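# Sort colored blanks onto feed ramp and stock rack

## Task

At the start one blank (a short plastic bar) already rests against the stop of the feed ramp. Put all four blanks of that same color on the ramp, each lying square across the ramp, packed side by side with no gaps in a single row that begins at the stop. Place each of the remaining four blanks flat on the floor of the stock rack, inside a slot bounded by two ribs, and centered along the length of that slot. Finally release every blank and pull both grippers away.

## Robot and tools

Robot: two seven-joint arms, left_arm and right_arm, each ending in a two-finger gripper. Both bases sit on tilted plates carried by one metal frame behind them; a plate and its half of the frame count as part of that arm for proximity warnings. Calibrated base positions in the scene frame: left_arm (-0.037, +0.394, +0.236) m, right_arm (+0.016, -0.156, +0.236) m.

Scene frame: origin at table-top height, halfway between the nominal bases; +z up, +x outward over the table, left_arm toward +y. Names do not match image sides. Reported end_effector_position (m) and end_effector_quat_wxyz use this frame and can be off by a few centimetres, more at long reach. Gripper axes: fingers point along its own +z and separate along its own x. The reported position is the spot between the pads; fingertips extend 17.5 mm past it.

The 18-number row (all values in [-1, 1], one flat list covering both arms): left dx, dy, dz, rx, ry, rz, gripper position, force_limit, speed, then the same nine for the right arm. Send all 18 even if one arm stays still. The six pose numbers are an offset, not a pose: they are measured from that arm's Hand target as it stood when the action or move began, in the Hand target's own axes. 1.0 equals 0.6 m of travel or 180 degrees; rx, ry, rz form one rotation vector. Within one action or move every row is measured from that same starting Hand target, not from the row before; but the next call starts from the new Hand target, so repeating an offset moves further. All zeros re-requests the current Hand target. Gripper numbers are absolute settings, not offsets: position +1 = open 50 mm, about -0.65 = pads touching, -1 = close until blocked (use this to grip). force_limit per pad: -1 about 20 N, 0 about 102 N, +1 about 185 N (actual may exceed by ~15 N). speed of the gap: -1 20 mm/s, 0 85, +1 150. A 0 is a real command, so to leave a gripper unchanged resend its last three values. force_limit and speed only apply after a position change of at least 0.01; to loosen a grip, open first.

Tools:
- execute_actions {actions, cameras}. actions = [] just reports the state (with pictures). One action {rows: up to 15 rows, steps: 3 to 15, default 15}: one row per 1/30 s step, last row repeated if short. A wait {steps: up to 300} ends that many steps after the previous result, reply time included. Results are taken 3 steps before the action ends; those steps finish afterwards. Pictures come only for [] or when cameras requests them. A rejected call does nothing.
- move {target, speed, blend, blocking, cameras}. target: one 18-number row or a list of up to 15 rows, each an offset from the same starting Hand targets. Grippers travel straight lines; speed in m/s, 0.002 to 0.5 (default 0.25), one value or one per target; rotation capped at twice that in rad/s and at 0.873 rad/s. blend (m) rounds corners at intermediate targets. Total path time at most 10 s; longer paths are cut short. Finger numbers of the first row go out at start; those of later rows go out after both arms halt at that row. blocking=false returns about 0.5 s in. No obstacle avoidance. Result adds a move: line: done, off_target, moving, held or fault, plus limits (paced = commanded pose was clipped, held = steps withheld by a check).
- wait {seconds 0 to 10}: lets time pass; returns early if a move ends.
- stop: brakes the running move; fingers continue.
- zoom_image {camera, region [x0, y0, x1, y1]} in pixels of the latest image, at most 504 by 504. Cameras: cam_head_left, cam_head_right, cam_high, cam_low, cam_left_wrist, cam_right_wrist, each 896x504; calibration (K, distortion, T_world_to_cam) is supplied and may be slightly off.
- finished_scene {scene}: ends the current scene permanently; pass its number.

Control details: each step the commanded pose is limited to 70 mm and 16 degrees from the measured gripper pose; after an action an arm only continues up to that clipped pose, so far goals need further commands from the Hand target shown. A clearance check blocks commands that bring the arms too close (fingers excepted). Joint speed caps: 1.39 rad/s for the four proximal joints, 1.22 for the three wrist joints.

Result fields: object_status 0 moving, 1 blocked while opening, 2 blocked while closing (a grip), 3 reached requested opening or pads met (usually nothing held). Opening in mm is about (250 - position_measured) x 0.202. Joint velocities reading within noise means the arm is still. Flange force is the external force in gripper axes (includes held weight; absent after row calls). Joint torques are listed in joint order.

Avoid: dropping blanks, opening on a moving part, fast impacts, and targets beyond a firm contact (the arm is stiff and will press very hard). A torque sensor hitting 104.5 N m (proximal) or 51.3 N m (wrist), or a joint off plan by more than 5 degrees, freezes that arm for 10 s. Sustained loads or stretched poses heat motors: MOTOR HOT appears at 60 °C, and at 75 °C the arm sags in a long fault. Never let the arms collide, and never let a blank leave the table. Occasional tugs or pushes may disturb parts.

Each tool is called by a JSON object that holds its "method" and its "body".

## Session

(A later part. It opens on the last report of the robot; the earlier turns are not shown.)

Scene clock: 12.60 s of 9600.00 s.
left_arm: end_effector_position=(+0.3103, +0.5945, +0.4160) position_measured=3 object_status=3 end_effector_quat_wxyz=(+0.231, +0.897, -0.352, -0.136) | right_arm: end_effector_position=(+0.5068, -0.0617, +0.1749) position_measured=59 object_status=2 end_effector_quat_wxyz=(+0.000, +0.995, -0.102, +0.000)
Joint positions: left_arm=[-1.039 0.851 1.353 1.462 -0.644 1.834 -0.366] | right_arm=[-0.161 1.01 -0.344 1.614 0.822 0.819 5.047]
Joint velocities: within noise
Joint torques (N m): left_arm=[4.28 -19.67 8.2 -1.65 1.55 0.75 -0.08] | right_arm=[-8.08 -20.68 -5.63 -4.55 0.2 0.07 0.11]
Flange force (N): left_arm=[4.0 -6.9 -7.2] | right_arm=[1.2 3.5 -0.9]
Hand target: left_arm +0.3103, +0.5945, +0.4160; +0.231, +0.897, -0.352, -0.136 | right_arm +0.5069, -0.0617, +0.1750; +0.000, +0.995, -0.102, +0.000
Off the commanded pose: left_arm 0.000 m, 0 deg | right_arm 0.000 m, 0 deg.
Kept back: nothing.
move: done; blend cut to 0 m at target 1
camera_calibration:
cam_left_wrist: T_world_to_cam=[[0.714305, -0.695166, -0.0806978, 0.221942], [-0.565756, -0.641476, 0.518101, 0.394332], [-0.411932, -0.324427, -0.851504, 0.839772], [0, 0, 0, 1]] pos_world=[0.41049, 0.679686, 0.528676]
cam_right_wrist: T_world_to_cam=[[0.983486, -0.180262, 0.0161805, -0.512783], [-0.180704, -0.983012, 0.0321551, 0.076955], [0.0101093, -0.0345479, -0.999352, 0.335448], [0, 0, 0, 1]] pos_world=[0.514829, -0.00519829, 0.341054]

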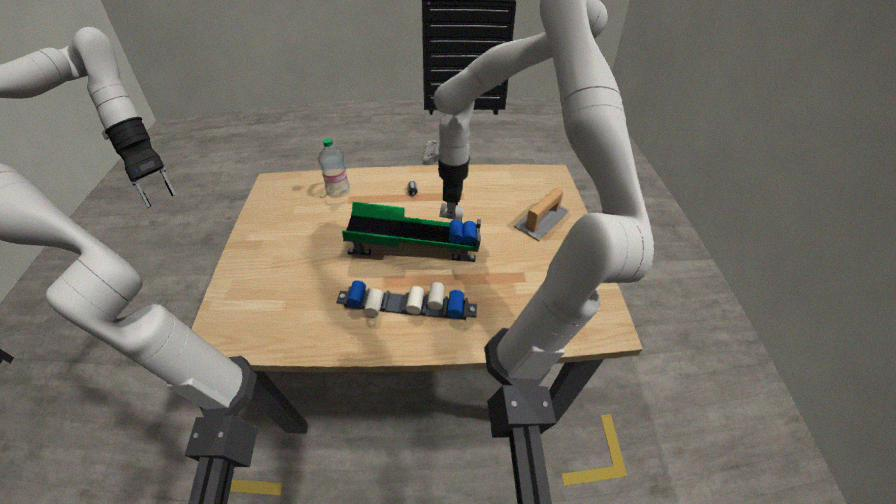

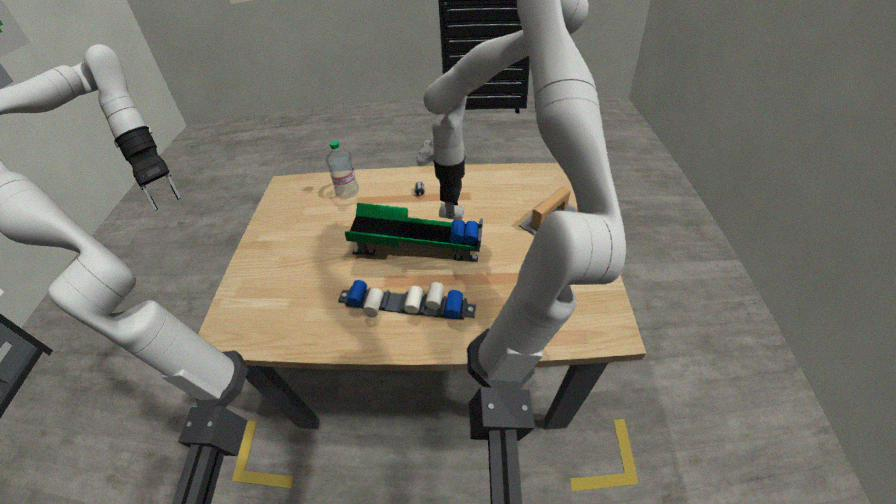

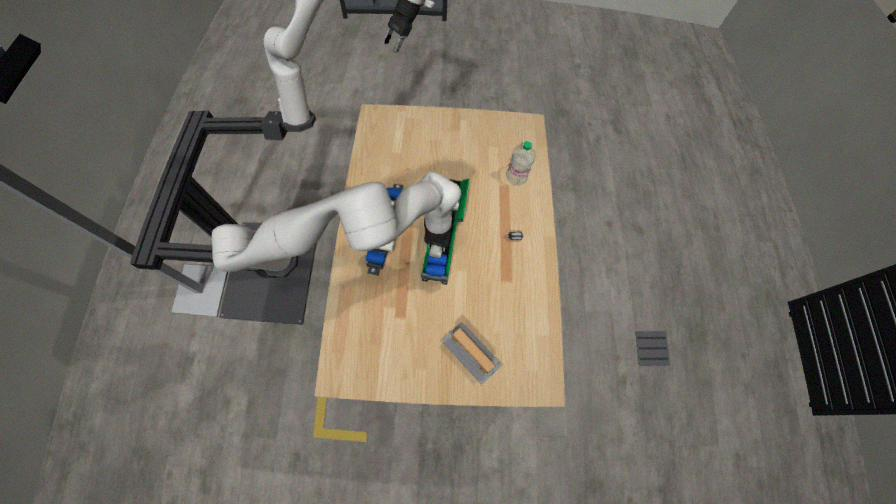

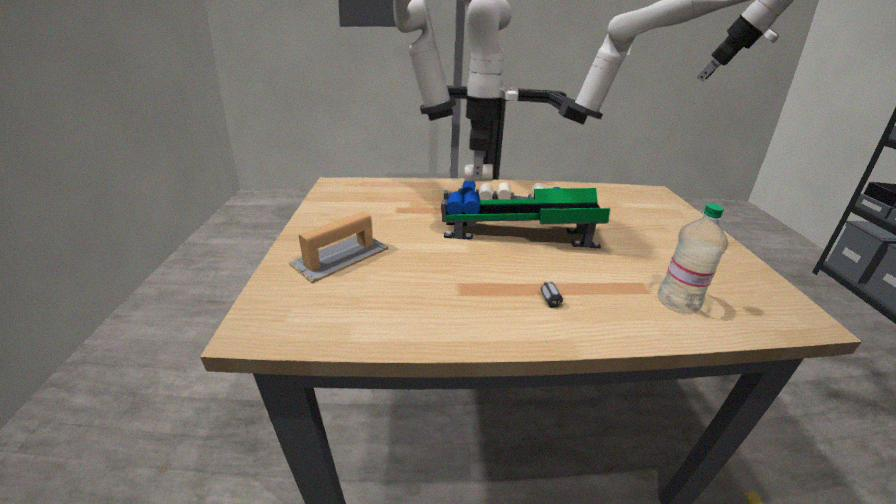

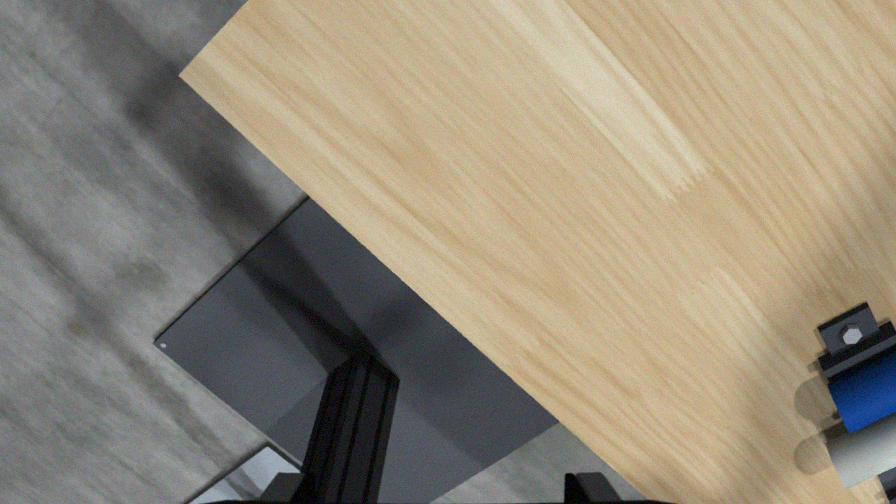

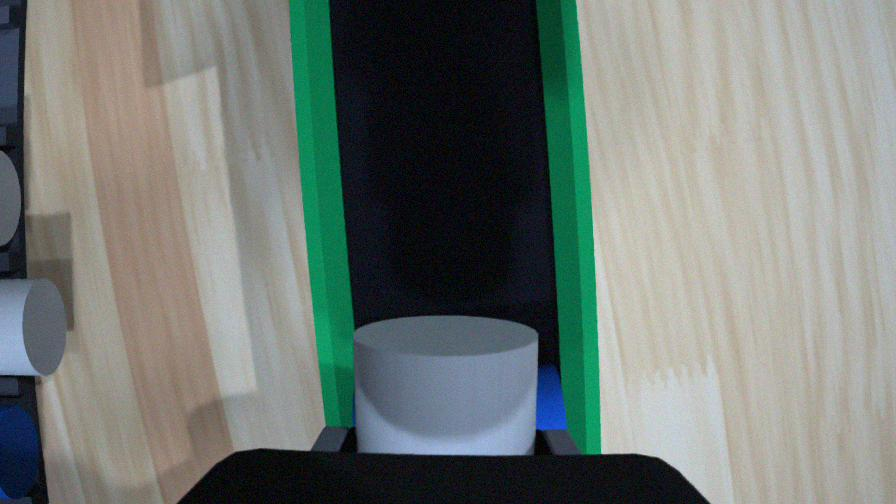

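{"method": "move", "body": {"target": [0,0,0,0,0,0,1,-0.5,0,-0.3845,-0.1996,0,0,0,0.481,-1,-0.5,-0.5], "speed": 0.4, "cameras": ["cam_right_wrist","cam_head_left"]}}

Scene clock: 15.27 s of 9600.00 s.
left_arm: end_effector_position=(+0.3103, +0.5945, +0.4160) position_measured=3 object_status=3 end_effector_quat_wxyz=(+0.231, +0.897, -0.352, -0.136) | right_arm: end_effector_position=(+0.3053, +0.1022, +0.1751) position_measured=59 object_status=2 end_effector_quat_wxyz=(+0.000, -0.654, +0.756, +0.000)
Joint positions: left_arm=[-1.039 0.851 1.353 1.462 -0.644 1.834 -0.366] | right_arm=[-0.921 1.029 0.031 1.892 0.39 0.459 3.281]
Joint velocities: left_arm=[within noise] | right_arm=[-0.007 0.001 0.003 0.001 -0.002 -0.002 -0.006]
Joint torques (N m): left_arm=[4.29 -19.65 8.35 -1.67 1.51 0.77 -0.09] | right_arm=[-6.42 -18.48 -2.33 -3.59 0.34 0.1 0.13]
Flange force (N): left_arm=[4.1 -6.9 -7.1] | right_arm=[1.6 -4.8 -0.8]
Hand target: left_arm +0.3103, +0.5945, +0.4160; +0.231, +0.897, -0.352, -0.136 | right_arm +0.3052, +0.1023, +0.1751; +0.000, -0.654, +0.756, +0.000
Off the commanded pose: left_arm 0.000 m, 0 deg | right_arm 0.000 m, 0 deg.
Kept back: nothing.
move: done
camera_calibration:
cam_right_wrist: T_world_to_cam=[[-0.121096, -0.992522, 0.0153666, 0.135397], [-0.992043, 0.121545, 0.0328207, 0.336257], [-0.034443, -0.0112699, -0.999343, 0.354554], [0, 0, 0, 1]] pos_world=[0.362189, 0.0975102, 0.341204]
Images, in order (width x height): cam_head_left 896x504, cam_right_wrist 896x504.

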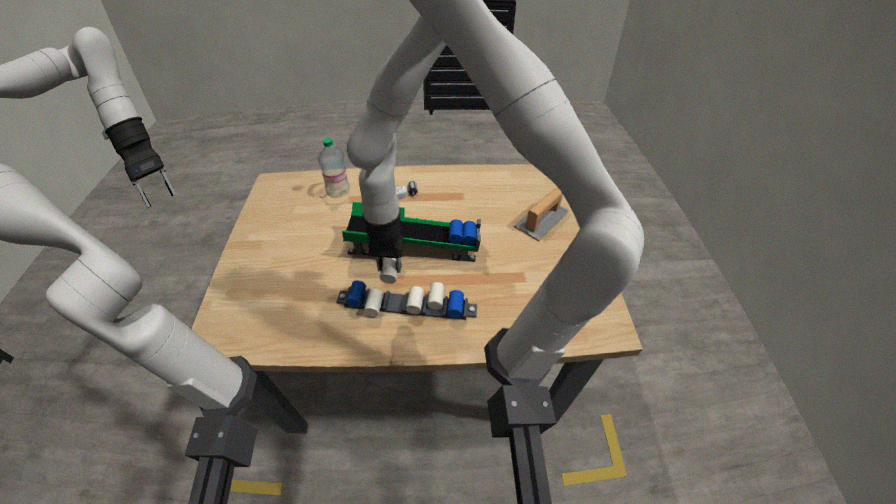

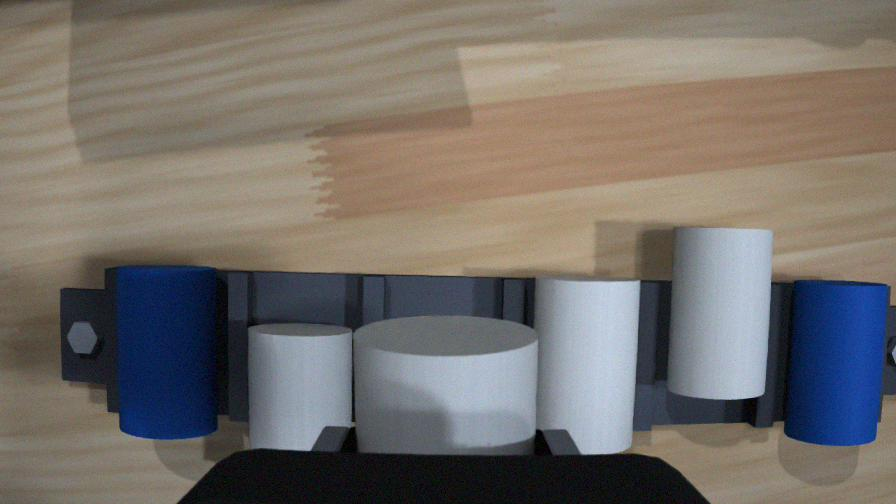

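{"method": "move", "body": {"target": [0,0,0,0,0,0,1,-0.5,0,-0.0015,-0.0168,0.1667,-0.028,0,0.005,-1,-0.5,-0.5], "speed": 0.15, "cameras": ["cam_right_wrist","cam_head_left"]}}

{"method": "zoom_image", "body": {"camera": "cam_low", "region": [420, 130, 600, 230]}}

Scene clock: 17.53 s of 9600.00 s.
left_arm: end_effector_position=(+0.3103, +0.5945, +0.4160) position_measured=3 object_status=3 end_effector_quat_wxyz=(+0.231, +0.897, -0.352, -0.136) | right_arm: end_effector_position=(+0.3153, +0.1018, +0.0752) position_measured=59 object_status=2 end_effector_quat_wxyz=(-0.028, -0.648, +0.761, +0.033)
Joint positions: left_arm=[-1.039 0.851 1.353 1.462 -0.644 1.834 -0.366] | right_arm=[-0.781 1.261 0.005 1.771 0.402 0.371 3.353]
Joint velocities: within noise
Joint torques (N m): left_arm=[4.26 -19.75 8.29 -1.59 1.54 0.76 -0.07] | right_arm=[-6.63 -20.16 -2.89 -1.74 0.15 0.3 0.21]
Flange force (N): left_arm=[4.2 -7.2 -7.4] | right_arm=[0.5 -4.3 -0.1]
Hand target: left_arm +0.3103, +0.5945, +0.4160; +0.231, +0.897, -0.352, -0.136 | right_arm +0.3153, +0.1018, +0.0751; -0.028, -0.648, +0.761, +0.033
Off the commanded pose: left_arm 0.000 m, 0 deg | right_arm 0.000 m, 0 deg.
Kept back: nothing.
move: done
camera_calibration:
cam_right_wrist: T_world_to_cam=[[-0.135634, -0.990661, 0.0139613, 0.142224], [-0.983345, 0.136326, 0.120202, 0.338766], [-0.120983, 0.00257479, -0.992651, 0.28041], [0, 0, 0, 1]] pos_world=[0.386339, 0.0939914, 0.235644]
Images, in order (width x height): cam_head_left 896x504, cam_right_wrist 896x504.

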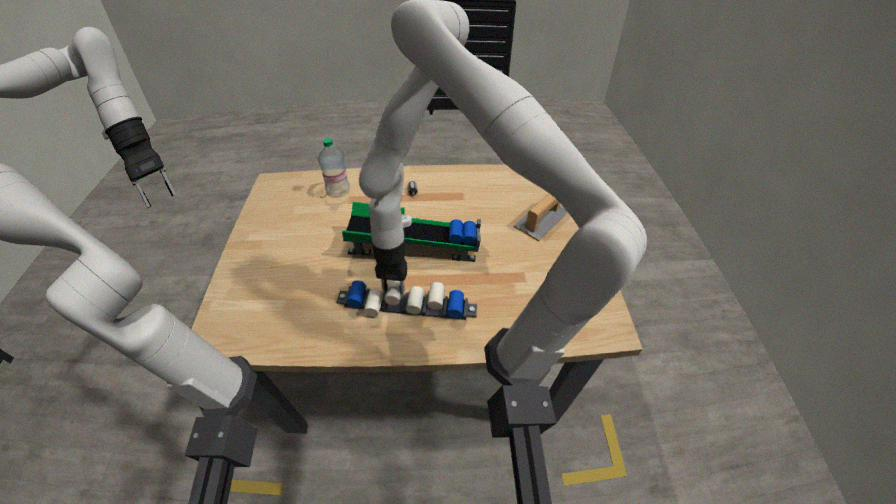

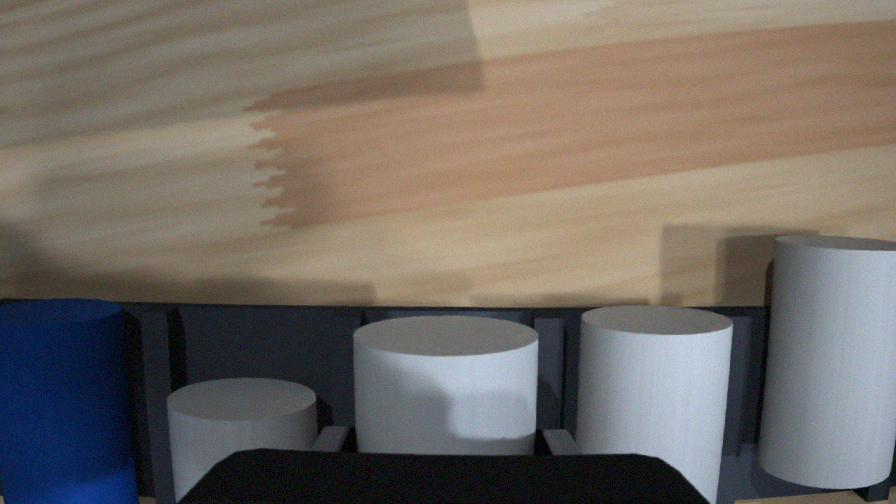

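This scene's latest camera images include none from cam_low. They are from: cam_head_left, cam_right_wrist. cam_low's image comes with the result of a call that names it in "cameras".

{"method": "zoom_image", "body": {"camera": "cam_right_wrist", "region": [290, 280, 640, 470]}}

{"method": "move", "body": {"target": [0,0,0,0,0,0,1,-0.5,0,0,0,0.025,0,0,0.0017,-1,-0.5,-0.5], "speed": 0.1, "cameras": ["cam_right_wrist","cam_low"]}}

{"method": "zoom_image", "body": {"camera": "cam_low", "region": [420, 130, 600, 230]}}

{"method": "zoom_image", "body": {"camera": "cam_right_wrist", "region": [290, 280, 640, 470]}}

Scaled by 1.440 from the camera's 896x504 image, which has a finer 1280x720 frame.

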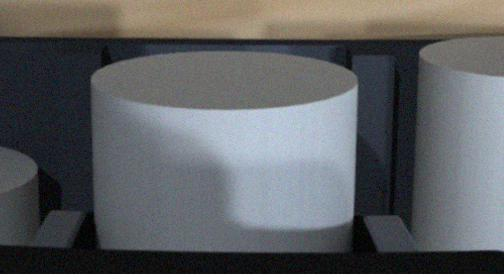

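Scene clock: 18.60 s of 9600.00 s.
left_arm: end_effector_position=(+0.3103, +0.5945, +0.4160) position_measured=3 object_status=3 end_effector_quat_wxyz=(+0.231, +0.897, -0.352, -0.136) | right_arm: end_effector_position=(+0.3141, +0.1020, +0.0602) position_measured=59 object_status=2 end_effector_quat_wxyz=(-0.029, -0.646, +0.762, +0.033)
Joint positions: left_arm=[-1.039 0.851 1.353 1.462 -0.644 1.834 -0.366] | right_arm=[-0.782 1.295 0.015 1.761 0.404 0.345 3.346]
Joint velocities: within noise
Joint torques (N m): left_arm=[4.28 -19.65 8.28 -1.56 1.54 0.8 -0.04] | right_arm=[-6.56 -20.38 -2.68 -2.08 0.16 0.2 0.29]
Flange force (N): left_arm=[4.1 -7.1 -7.4] | right_arm=[1.7 -3.2 -0.4]
Hand target: left_arm +0.3103, +0.5945, +0.4160; +0.231, +0.897, -0.352, -0.136 | right_arm +0.3140, +0.1020, +0.0601; -0.029, -0.646, +0.762, +0.033
Off the commanded pose: left_arm 0.000 m, 0 deg | right_arm 0.000 m, 0 deg.
Kept back: nothing.
move: done
camera_calibration:
cam_right_wrist: T_world_to_cam=[[-0.140829, -0.989928, 0.0145052, 0.143974], [-0.982595, 0.141548, 0.120296, 0.33851], [-0.121138, 0.0026884, -0.992632, 0.265461], [0, 0, 0, 1]] pos_world=[0.385051, 0.0938944, 0.220695]
Images, in order (width x height): cam_low 896x504, cam_right_wrist 896x504.

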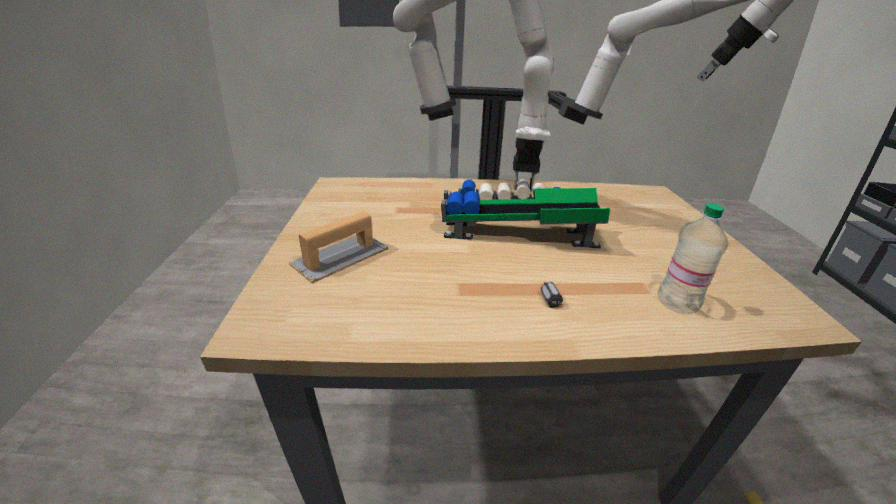

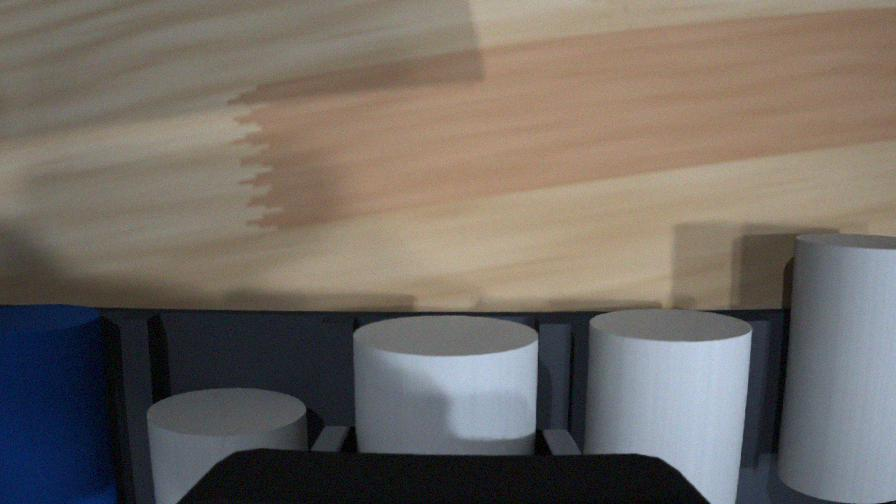

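Scaled by 2.800 from the camera's 896x504 image, which has a finer 1280x720 frame.

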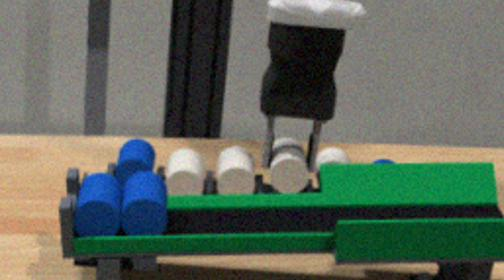

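Scaled by 1.440 from the camera's 896x504 image, which has a finer 1280x720 frame.

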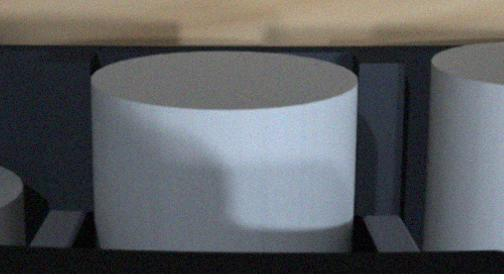

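{"method": "move", "body": {"target": [0,0,0,0,0,0,1,-0.5,0,0,-0.00193,0.022,0,0,0,-1,-0.5,-0.5], "speed": 0.06, "cameras": ["cam_right_wrist","cam_low"]}}

{"method": "zoom_image", "body": {"camera": "cam_low", "region": [480, 150, 560, 220]}}

Scene clock: 19.90 s of 9600.00 s.
left_arm: end_effector_position=(+0.3103, +0.5945, +0.4160) position_measured=3 object_status=3 end_effector_quat_wxyz=(+0.231, +0.897, -0.352, -0.136) | right_arm: end_effector_position=(+0.3140, +0.1020, +0.0470) position_measured=59 object_status=2 end_effector_quat_wxyz=(-0.029, -0.646, +0.762, +0.033)
Joint positions: left_arm=[-1.039 0.851 1.353 1.462 -0.644 1.834 -0.366] | right_arm=[-0.781 1.326 0.022 1.748 0.408 0.326 3.344]
Joint velocities: within noise
Joint torques (N m): left_arm=[4.34 -19.72 8.28 -1.65 1.53 0.76 -0.03] | right_arm=[-6.57 -20.43 -2.66 -1.99 0.15 0.23 0.24]
Flange force (N): left_arm=[3.9 -7.0 -7.1] | right_arm=[2.1 -3.0 -0.5]
Hand target: left_arm +0.3103, +0.5945, +0.4160; +0.231, +0.897, -0.352, -0.136 | right_arm +0.3140, +0.1020, +0.0469; -0.029, -0.646, +0.762, +0.033
Off the commanded pose: left_arm 0.000 m, 0 deg | right_arm 0.000 m, 0 deg.
Kept back: nothing.
move: done
camera_calibration:
cam_right_wrist: T_world_to_cam=[[-0.140857, -0.989924, 0.0144884, 0.144177], [-0.98259, 0.141575, 0.12031, 0.340072], [-0.121149, 0.00271037, -0.992631, 0.252301], [0, 0, 0, 1]] pos_world=[0.385026, 0.0938949, 0.207439]
Images, in order (width x height): cam_low 896x504, cam_right_wrist 896x504.

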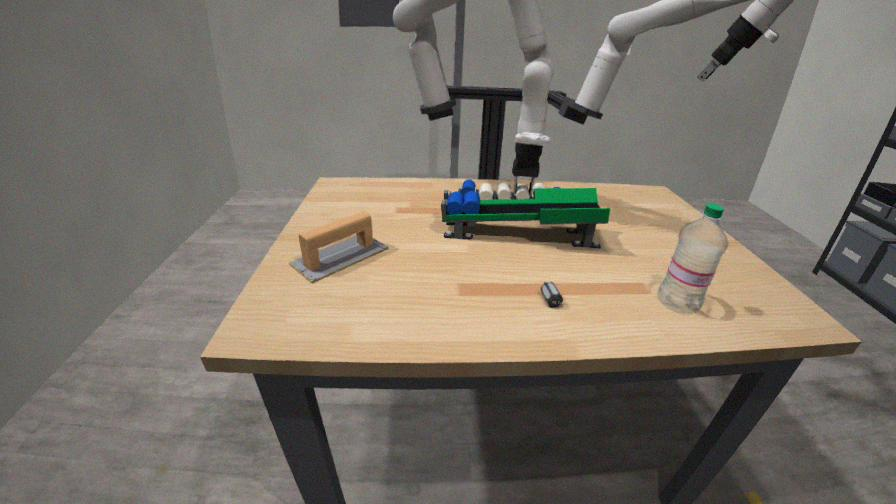

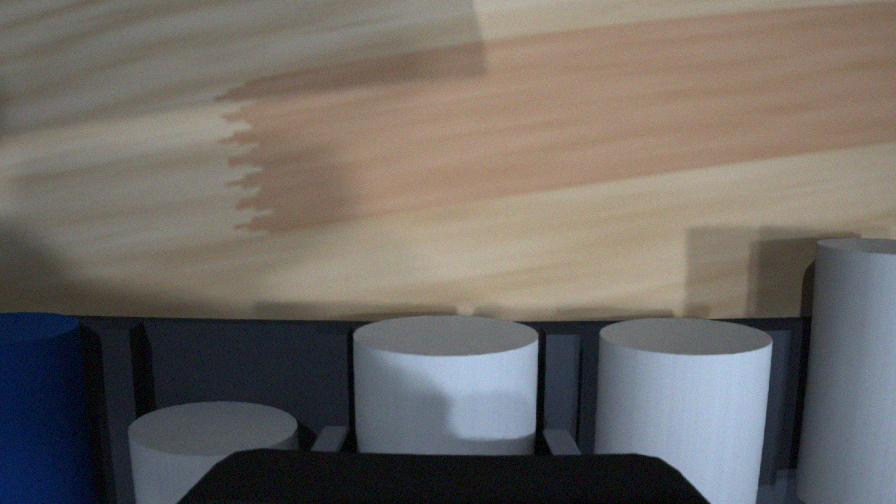

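Scaled by 6.300 from the camera's 896x504 image, which has a finer 1280x720 frame.

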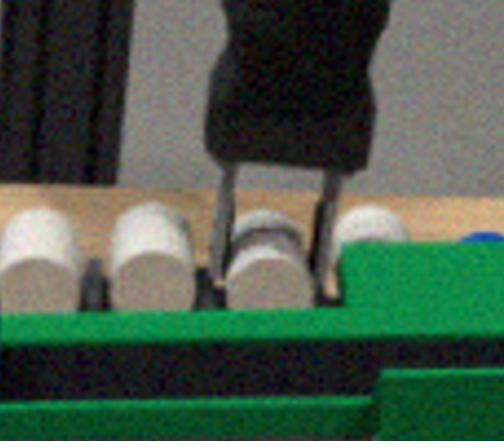

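{"method": "move", "body": {"target": [0,0,0,0,0,0,1,-0.5,0,0,-0.00036,0.00415,0,0,0,-1,-0.5,-0.5], "speed": 0.03, "cameras": []}}

{"method": "move", "body": {"target": [0,0,0,0,0,0,1,-0.5,0,0,-0.00022,0.0025,0,0,0,-1,-0.5,-0.5], "speed": 0.03, "cameras": ["cam_low"]}}

{"method": "zoom_image", "body": {"camera": "cam_low", "region": [480, 150, 560, 220]}}

Scene clock: 20.83 s of 9600.00 s.
left_arm: end_effector_position=(+0.3103, +0.5945, +0.4160) position_measured=3 object_status=3 end_effector_quat_wxyz=(+0.231, +0.897, -0.352, -0.136) | right_arm: end_effector_position=(+0.3141, +0.1020, +0.0445) position_measured=59 object_status=2 end_effector_quat_wxyz=(-0.028, -0.646, +0.762, +0.033)
Joint positions: left_arm=[-1.039 0.851 1.353 1.462 -0.644 1.834 -0.366] | right_arm=[-0.78 1.331 0.023 1.746 0.409 0.322 3.344]
Joint velocities: within noise
Joint torques (N m): left_arm=[4.32 -19.71 8.3 -1.63 1.56 0.77 -0.09] | right_arm=[-4.73 -9.4 -1.71 -5.28 0.66 -3.12 0.26]
Flange force (N): left_arm=[4.0 -7.0 -7.1] | right_arm=[9.4 2.7 -34.6]
Hand target: left_arm +0.3103, +0.5945, +0.4160; +0.231, +0.897, -0.352, -0.136 | right_arm +0.3140, +0.1020, +0.0444; -0.029, -0.646, +0.762, +0.033
Off the commanded pose: left_arm 0.000 m, 0 deg | right_arm 0.000 m, 0 deg.
Kept back: nothing.
move: done
No camera images: "cameras" was empty.

Scene clock: 21.53 s of 9600.00 s.
left_arm: end_effector_position=(+0.3103, +0.5945, +0.4160) position_measured=3 object_status=3 end_effector_quat_wxyz=(+0.231, +0.897, -0.352, -0.136) | right_arm: end_effector_position=(+0.3141, +0.1020, +0.0429) position_measured=59 object_status=2 end_effector_quat_wxyz=(-0.028, -0.646, +0.762, +0.033)
Joint positions: left_arm=[-1.039 0.851 1.353 1.462 -0.644 1.834 -0.366] | right_arm=[-0.78 1.335 0.024 1.744 0.409 0.32 3.344]
Joint velocities: within noise
Joint torques (N m): left_arm=[4.24 -19.61 8.28 -1.61 1.57 0.74 -0.03] | right_arm=[-1.31 6.14 0.87 -11.5 1.69 -8.46 0.3]
Flange force (N): left_arm=[4.1 -7.1 -7.5] | right_arm=[20.7 14.3 -85.5]
Hand target: left_arm +0.3103, +0.5945, +0.4160; +0.231, +0.897, -0.352, -0.136 | right_arm +0.3140, +0.1020, +0.0429; -0.029, -0.646, +0.762, +0.033
Off the commanded pose: left_arm 0.000 m, 0 deg | right_arm 0.000 m, 0 deg.
Kept back: nothing.
move: done
Images, in order (width x height): cam_low 896x504.

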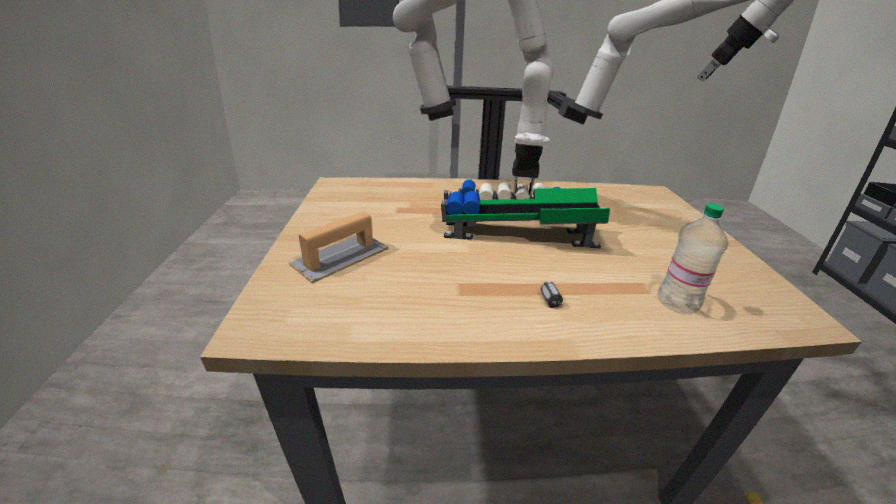

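Scaled by 6.300 from the camera's 896x504 image, which has a finer 1280x720 frame.

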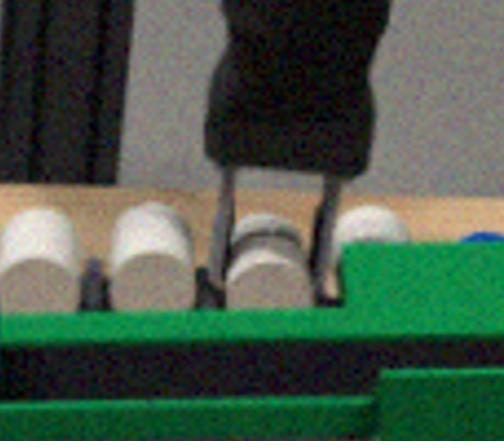

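{"method": "move", "body": {"target": [0,0,0,0,0,0,1,-0.5,0,0,0.00033,-0.0037,0,0,0,-1,-0.5,-0.5], "speed": 0.03, "cameras": []}}

Scene clock: 22.47 s of 9600.00 s.
left_arm: end_effector_position=(+0.3103, +0.5945, +0.4160) position_measured=3 object_status=3 end_effector_quat_wxyz=(+0.231, +0.897, -0.352, -0.136) | right_arm: end_effector_position=(+0.3140, +0.1019, +0.0450) position_measured=59 object_status=2 end_effector_quat_wxyz=(-0.029, -0.646, +0.762, +0.033)
Joint positions: left_arm=[-1.039 0.851 1.353 1.462 -0.644 1.834 -0.366] | right_arm=[-0.78 1.33 0.023 1.746 0.409 0.323 3.344]
Joint velocities: within noise
Joint torques (N m): left_arm=[4.26 -19.67 8.3 -1.63 1.56 0.76 -0.06] | right_arm=[-6.34 -19.55 -2.48 -1.58 0.19 0.32 0.24]
Flange force (N): left_arm=[4.1 -7.0 -7.3] | right_arm=[1.5 -3.1 -2.2]
Hand target: left_arm +0.3103, +0.5945, +0.4160; +0.231, +0.897, -0.352, -0.136 | right_arm +0.3140, +0.1020, +0.0451; -0.029, -0.646, +0.762, +0.033
Off the commanded pose: left_arm 0.000 m, 0 deg | right_arm 0.000 m, 0 deg.
Kept back: nothing.
move: done
No camera images: "cameras" was empty.

{"method": "move", "body": {"target": [0,0,0,0,0,0,1,-0.5,0,0,0,0,0,0,0,0.8,-0.5,-1], "speed": 0.03, "cameras": []}}

{"method": "move", "body": {"target": [[0,0,0,0,0,0,1,-0.5,0,0,0.0029,-0.0332,0,0,0,0.8,-0.5,-1],[0,0,0,0,0,0,1,-0.5,0,0,0.0088,-0.0996,0,0,0,0.8,-0.5,-1],[0,0,0,0,0,0,1,-0.5,0,-0.0836,0.0465,-0.1214,0.028,0,0,0.8,-0.5,-1]], "speed": [0.05,0.15,0.2], "blend": [0.005,0.02,0], "cameras": ["cam_right_wrist","cam_head_left"]}}

{"method": "zoom_image", "body": {"camera": "cam_head_left", "region": [330, 260, 490, 340]}}

Scene clock: 23.53 s of 9600.00 s.
left_arm: end_effector_position=(+0.3103, +0.5945, +0.4160) position_measured=3 object_status=3 end_effector_quat_wxyz=(+0.231, +0.897, -0.352, -0.136) | right_arm: end_effector_position=(+0.3140, +0.1020, +0.0451) position_measured=32 object_status=3 end_effector_quat_wxyz=(-0.029, -0.646, +0.762, +0.033)
Joint positions: left_arm=[-1.039 0.851 1.353 1.462 -0.644 1.834 -0.366] | right_arm=[-0.78 1.33 0.023 1.746 0.409 0.323 3.344]
Joint velocities: within noise
Joint torques (N m): left_arm=[4.29 -19.66 8.28 -1.65 1.55 0.76 -0.07] | right_arm=[-6.51 -19.96 -2.6 -1.93 0.16 0.22 0.25]
Flange force (N): left_arm=[4.0 -6.9 -7.2] | right_arm=[2.2 -2.9 -1.7]
Hand target: left_arm +0.3103, +0.5945, +0.4160; +0.231, +0.897, -0.352, -0.136 | right_arm +0.3140, +0.1020, +0.0451; -0.029, -0.646, +0.762, +0.033
Off the commanded pose: left_arm 0.000 m, 0 deg | right_arm 0.000 m, 0 deg.
Kept back: nothing.
move: done
No camera images: "cameras" was empty.

Scene clock: 25.30 s of 9600.00 s.
left_arm: end_effector_position=(+0.3103, +0.5945, +0.4160) position_measured=3 object_status=3 end_effector_quat_wxyz=(+0.231, +0.897, -0.352, -0.136) | right_arm: end_effector_position=(+0.3012, +0.1549, +0.1201) position_measured=32 object_status=3 end_effector_quat_wxyz=(+0.000, -0.646, +0.763, +0.000)
Joint positions: left_arm=[-1.039 0.851 1.353 1.462 -0.644 1.834 -0.366] | right_arm=[-0.974 1.205 0.034 1.737 0.361 0.444 3.229]
Joint velocities: left_arm=[within noise] | right_arm=[-0.005 0.001 0.002 -0.004 0 0.002 -0.005]
Joint torques (N m): left_arm=[4.27 -19.66 8.35 -1.59 1.53 0.73 -0.07] | right_arm=[-6.07 -20.23 -1.98 -4 0.19 0.28 0.02]
Flange force (N): left_arm=[4.2 -7.2 -7.5] | right_arm=[3.3 -3.0 -1.3]
Hand target: left_arm +0.3103, +0.5945, +0.4160; +0.231, +0.897, -0.352, -0.136 | right_arm +0.3012, +0.1550, +0.1201; +0.000, -0.646, +0.763, +0.000
Off the commanded pose: left_arm 0.000 m, 0 deg | right_arm 0.000 m, 0 deg.
Kept back: nothing.
move: done; blend cut to 0 m at target 1
camera_calibration:
cam_right_wrist: T_world_to_cam=[[-0.142275, -0.989691, 0.0164443, 0.193851], [-0.989212, 0.142753, 0.0328758, 0.323474], [-0.0348843, -0.0115894, -0.999324, 0.300194], [0, 0, 0, 1]] pos_world=[0.358037, 0.149154, 0.286169]
Images, in order (width x height): cam_head_left 896x504, cam_right_wrist 896x504.

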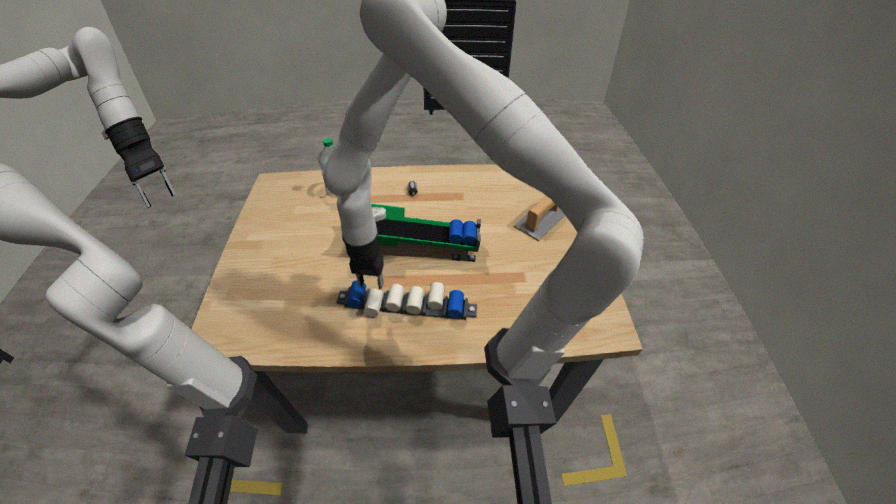

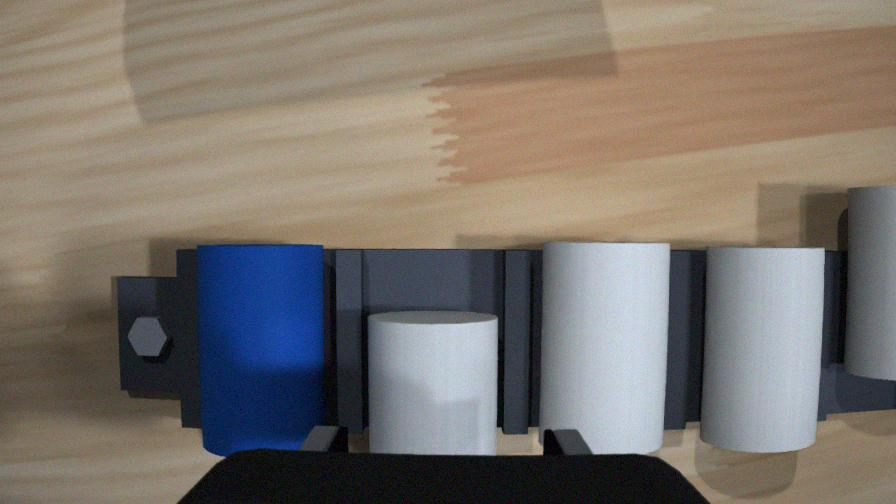

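Scaled by 3.150 from the camera's 896x504 image, which has a finer 1280x720 frame.

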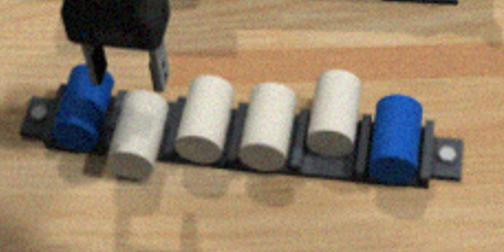

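{"method": "move", "body": {"target": [[0,0,0,0,0,0,1,-0.5,0,-0.0067,0.0052,0.05,0,0,0,0.8,-0.5,-1],[0,0,0,0,0,0,1,-0.5,0,-0.0067,0.0052,0.1285,0,0,0,0.8,-0.5,-1]], "speed": [0.15,0.12], "blend": [0.01,0], "cameras": ["cam_right_wrist"]}}

{"method": "move", "body": {"target": [0,0,0,0,0,0,1,-0.5,0,0,0,0,0,0,0,-1,-0.5,-0.6], "speed": 0.12, "cameras": ["cam_right_wrist"]}}

Scene clock: 28.60 s of 9600.00 s.
left_arm: end_effector_position=(+0.3103, +0.5945, +0.4160) position_measured=3 object_status=3 end_effector_quat_wxyz=(+0.231, +0.897, -0.352, -0.136) | right_arm: end_effector_position=(+0.2988, +0.1595, +0.0431) position_measured=32 object_status=3 end_effector_quat_wxyz=(+0.000, -0.646, +0.763, +0.000)
Joint positions: left_arm=[-1.039 0.851 1.353 1.462 -0.644 1.834 -0.366] | right_arm=[-0.976 1.381 0.067 1.673 0.377 0.328 3.205]
Joint velocities: within noise
Joint torques (N m): left_arm=[4.32 -19.66 8.31 -1.63 1.53 0.72 -0.1] | right_arm=[-5.96 -21.17 -1.76 -2.77 0.29 0.2 0.26]
Flange force (N): left_arm=[4.0 -7.0 -7.3] | right_arm=[2.0 -2.9 -1.0]
Hand target: left_arm +0.3103, +0.5945, +0.4160; +0.231, +0.897, -0.352, -0.136 | right_arm +0.2988, +0.1595, +0.0430; +0.000, -0.646, +0.763, +0.000
Off the commanded pose: left_arm 0.000 m, 0 deg | right_arm 0.000 m, 0 deg.
Kept back: nothing.
move: done; blend cut to 0 m at target 1
camera_calibration:
cam_right_wrist: T_world_to_cam=[[-0.142226, -0.989697, 0.0165037, 0.199257], [-0.989227, 0.142703, 0.0326487, 0.322977], [-0.0346674, -0.0116824, -0.999331, 0.223188], [0, 0, 0, 1]] pos_world=[0.355574, 0.153722, 0.209205]
Images, in order (width x height): cam_right_wrist 896x504.

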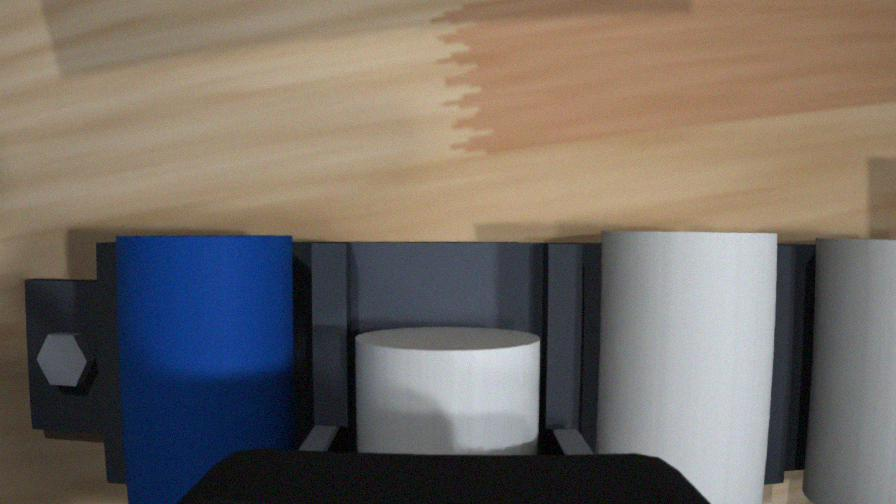

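Scene clock: 29.30 s of 9600.00 s.
left_arm: end_effector_position=(+0.3103, +0.5945, +0.4160) position_measured=3 object_status=3 end_effector_quat_wxyz=(+0.231, +0.897, -0.352, -0.136) | right_arm: end_effector_position=(+0.2988, +0.1595, +0.0430) position_measured=58 object_status=2 end_effector_quat_wxyz=(+0.000, -0.646, +0.763, +0.000)
Joint positions: left_arm=[-1.039 0.851 1.353 1.462 -0.644 1.834 -0.366] | right_arm=[-0.976 1.382 0.067 1.673 0.377 0.328 3.205]
Joint velocities: within noise
Joint torques (N m): left_arm=[4.24 -19.68 8.26 -1.64 1.54 0.73 -0.03] | right_arm=[-5.91 -20.79 -1.64 -2.76 0.29 0.06 0.24]
Flange force (N): left_arm=[4.1 -7.1 -7.4] | right_arm=[1.7 -3.1 -2.1]
Hand target: left_arm +0.3103, +0.5945, +0.4160; +0.231, +0.897, -0.352, -0.136 | right_arm +0.2987, +0.1595, +0.0430; +0.000, -0.646, +0.763, +0.000
Off the commanded pose: left_arm 0.000 m, 0 deg | right_arm 0.000 m, 0 deg.
Kept back: nothing.
move: done
camera_calibration:
cam_right_wrist: T_world_to_cam=[[-0.142209, -0.989699, 0.0165012, 0.199263], [-0.989229, 0.142686, 0.032658, 0.322973], [-0.0346761, -0.0116792, -0.99933, 0.223089], [0, 0, 0, 1]] pos_world=[0.355568, 0.153732, 0.209104]
Images, in order (width x height): cam_right_wrist 896x504.

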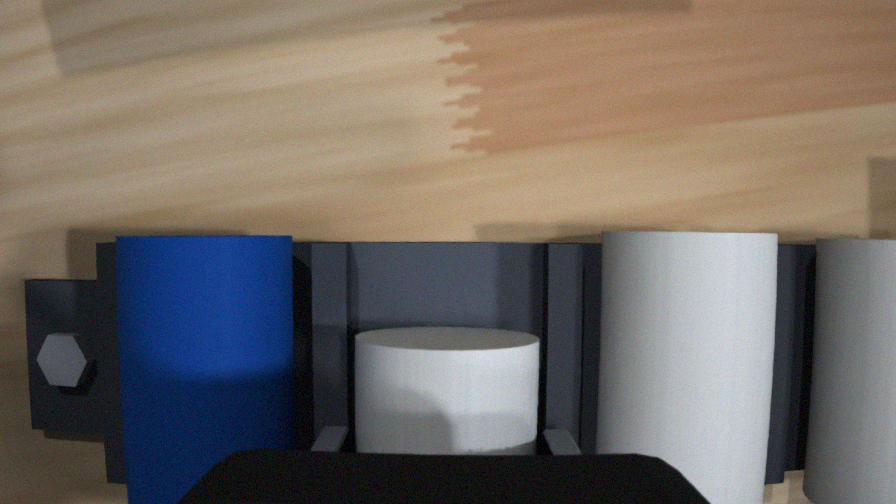

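{"method": "move", "body": {"target": [[0,0,0,0,0,0,1,-0.5,0,0,0,-0.009,0,0,0,-1,-0.5,-0.6],[0,0,0,0,0,0,1,-0.5,0,0,-0.0333,-0.009,0,0,0,-1,-0.5,-0.6],[0,0,0,0,0,0,1,-0.5,0,0,-0.0333,-0.0007,0,0,0,-1,-0.5,-0.6]], "speed": [0.04,0.06,0.03], "cameras": ["cam_right_wrist"]}}

Scene clock: 31.67 s of 9600.00 s.
left_arm: end_effector_position=(+0.3103, +0.5945, +0.4160) position_measured=3 object_status=3 end_effector_quat_wxyz=(+0.231, +0.897, -0.352, -0.136) | right_arm: end_effector_position=(+0.3185, +0.1562, +0.0435) position_measured=58 object_status=2 end_effector_quat_wxyz=(+0.000, -0.646, +0.763, +0.000)
Joint positions: left_arm=[-1.039 0.851 1.353 1.462 -0.644 1.834 -0.366] | right_arm=[-0.933 1.379 0.062 1.641 0.388 0.358 3.239]
Joint velocities: within noise
Joint torques (N m): left_arm=[4.22 -19.63 8.25 -1.6 1.58 0.75 -0.05] | right_arm=[-6.36 -21.55 -1.87 -2.9 0.26 0.16 0.23]
Flange force (N): left_arm=[4.2 -7.1 -7.5] | right_arm=[1.6 -3.4 -0.5]
Hand target: left_arm +0.3103, +0.5945, +0.4160; +0.231, +0.897, -0.352, -0.136 | right_arm +0.3185, +0.1562, +0.0434; +0.000, -0.646, +0.763, +0.000
Off the commanded pose: left_arm 0.000 m, 0 deg | right_arm 0.000 m, 0 deg.
Kept back: nothing.
move: done
camera_calibration:
cam_right_wrist: T_world_to_cam=[[-0.142197, -0.9897, 0.0165331, 0.198784], [-0.989231, 0.142675, 0.0326489, 0.342919], [-0.0346715, -0.0117125, -0.99933, 0.224265], [0, 0, 0, 1]] pos_world=[0.375268, 0.150437, 0.209632]
Images, in order (width x height): cam_right_wrist 896x504.

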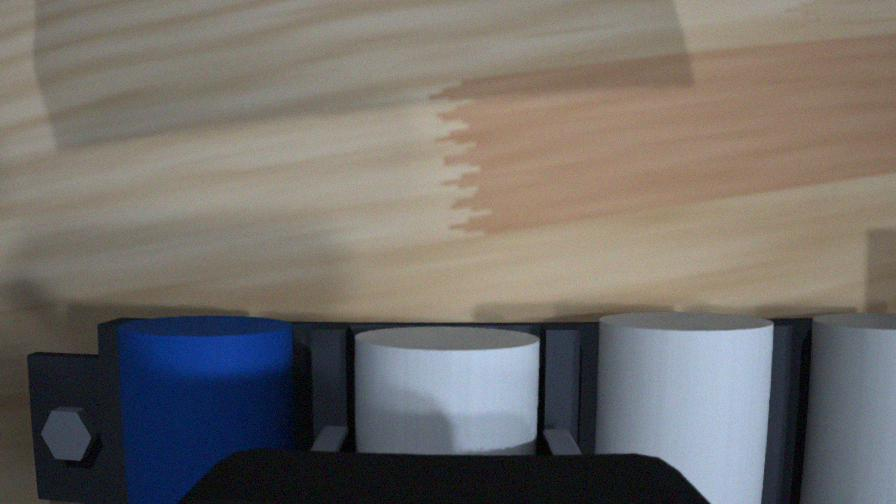

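{"method": "move", "body": {"target": [[0,0,0,0,0,0,1,-0.5,0,0,0,-0.001,0,0,0,-1,-0.5,-0.6],[0,0,0,0,0,0,1,-0.5,0,0,-0.0037,-0.001,0,0,0,-1,-0.5,-0.6],[0,0,0,0,0,0,1,-0.5,0,0,-0.0037,0,0,0,0,0.8,-0.5,-1]], "speed": 0.03, "cameras": ["cam_right_wrist"]}}

Scene clock: 42.93 s of 9600.00 s.
left_arm: end_effector_position=(+0.3103, +0.5945, +0.4160) position_measured=3 object_status=3 end_effector_quat_wxyz=(+0.231, +0.897, -0.352, -0.136) | right_arm: end_effector_position=(+0.3207, +0.1558, +0.0434) position_measured=32 object_status=3 end_effector_quat_wxyz=(+0.000, -0.646, +0.763, +0.000)
Joint positions: left_arm=[-1.039 0.851 1.353 1.462 -0.644 1.834 -0.366] | right_arm=[-0.928 1.379 0.061 1.637 0.39 0.362 3.242]
Joint velocities: within noise
Joint torques (N m): left_arm=[4.26 -19.69 8.21 -1.58 1.54 0.78 -0.1] | right_arm=[-6.26 -21.23 -1.8 -2.89 0.27 0.13 0.25]
Flange force (N): left_arm=[4.2 -7.0 -7.4] | right_arm=[1.6 -3.2 -1.4]
Hand target: left_arm +0.3103, +0.5945, +0.4160; +0.231, +0.897, -0.352, -0.136 | right_arm +0.3207, +0.1558, +0.0434; +0.000, -0.646, +0.763, +0.000
Off the commanded pose: left_arm 0.000 m, 0 deg | right_arm 0.000 m, 0 deg.
Kept back: nothing.
move: done
camera_calibration:
cam_right_wrist: T_world_to_cam=[[-0.142196, -0.9897, 0.0165496, 0.198733], [-0.989231, 0.142675, 0.0326575, 0.345152], [-0.0346824, -0.0117276, -0.99933, 0.224238], [0, 0, 0, 1]] pos_world=[0.377471, 0.150071, 0.209527]
Images, in order (width x height): cam_right_wrist 896x504.

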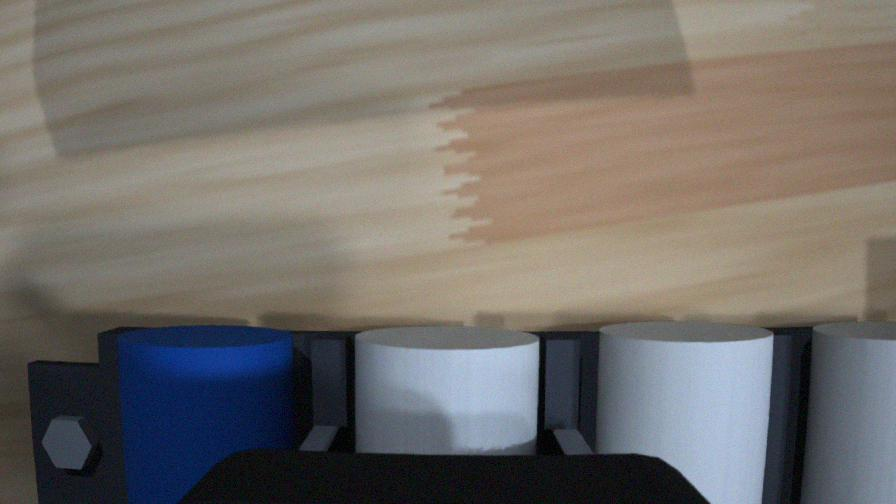

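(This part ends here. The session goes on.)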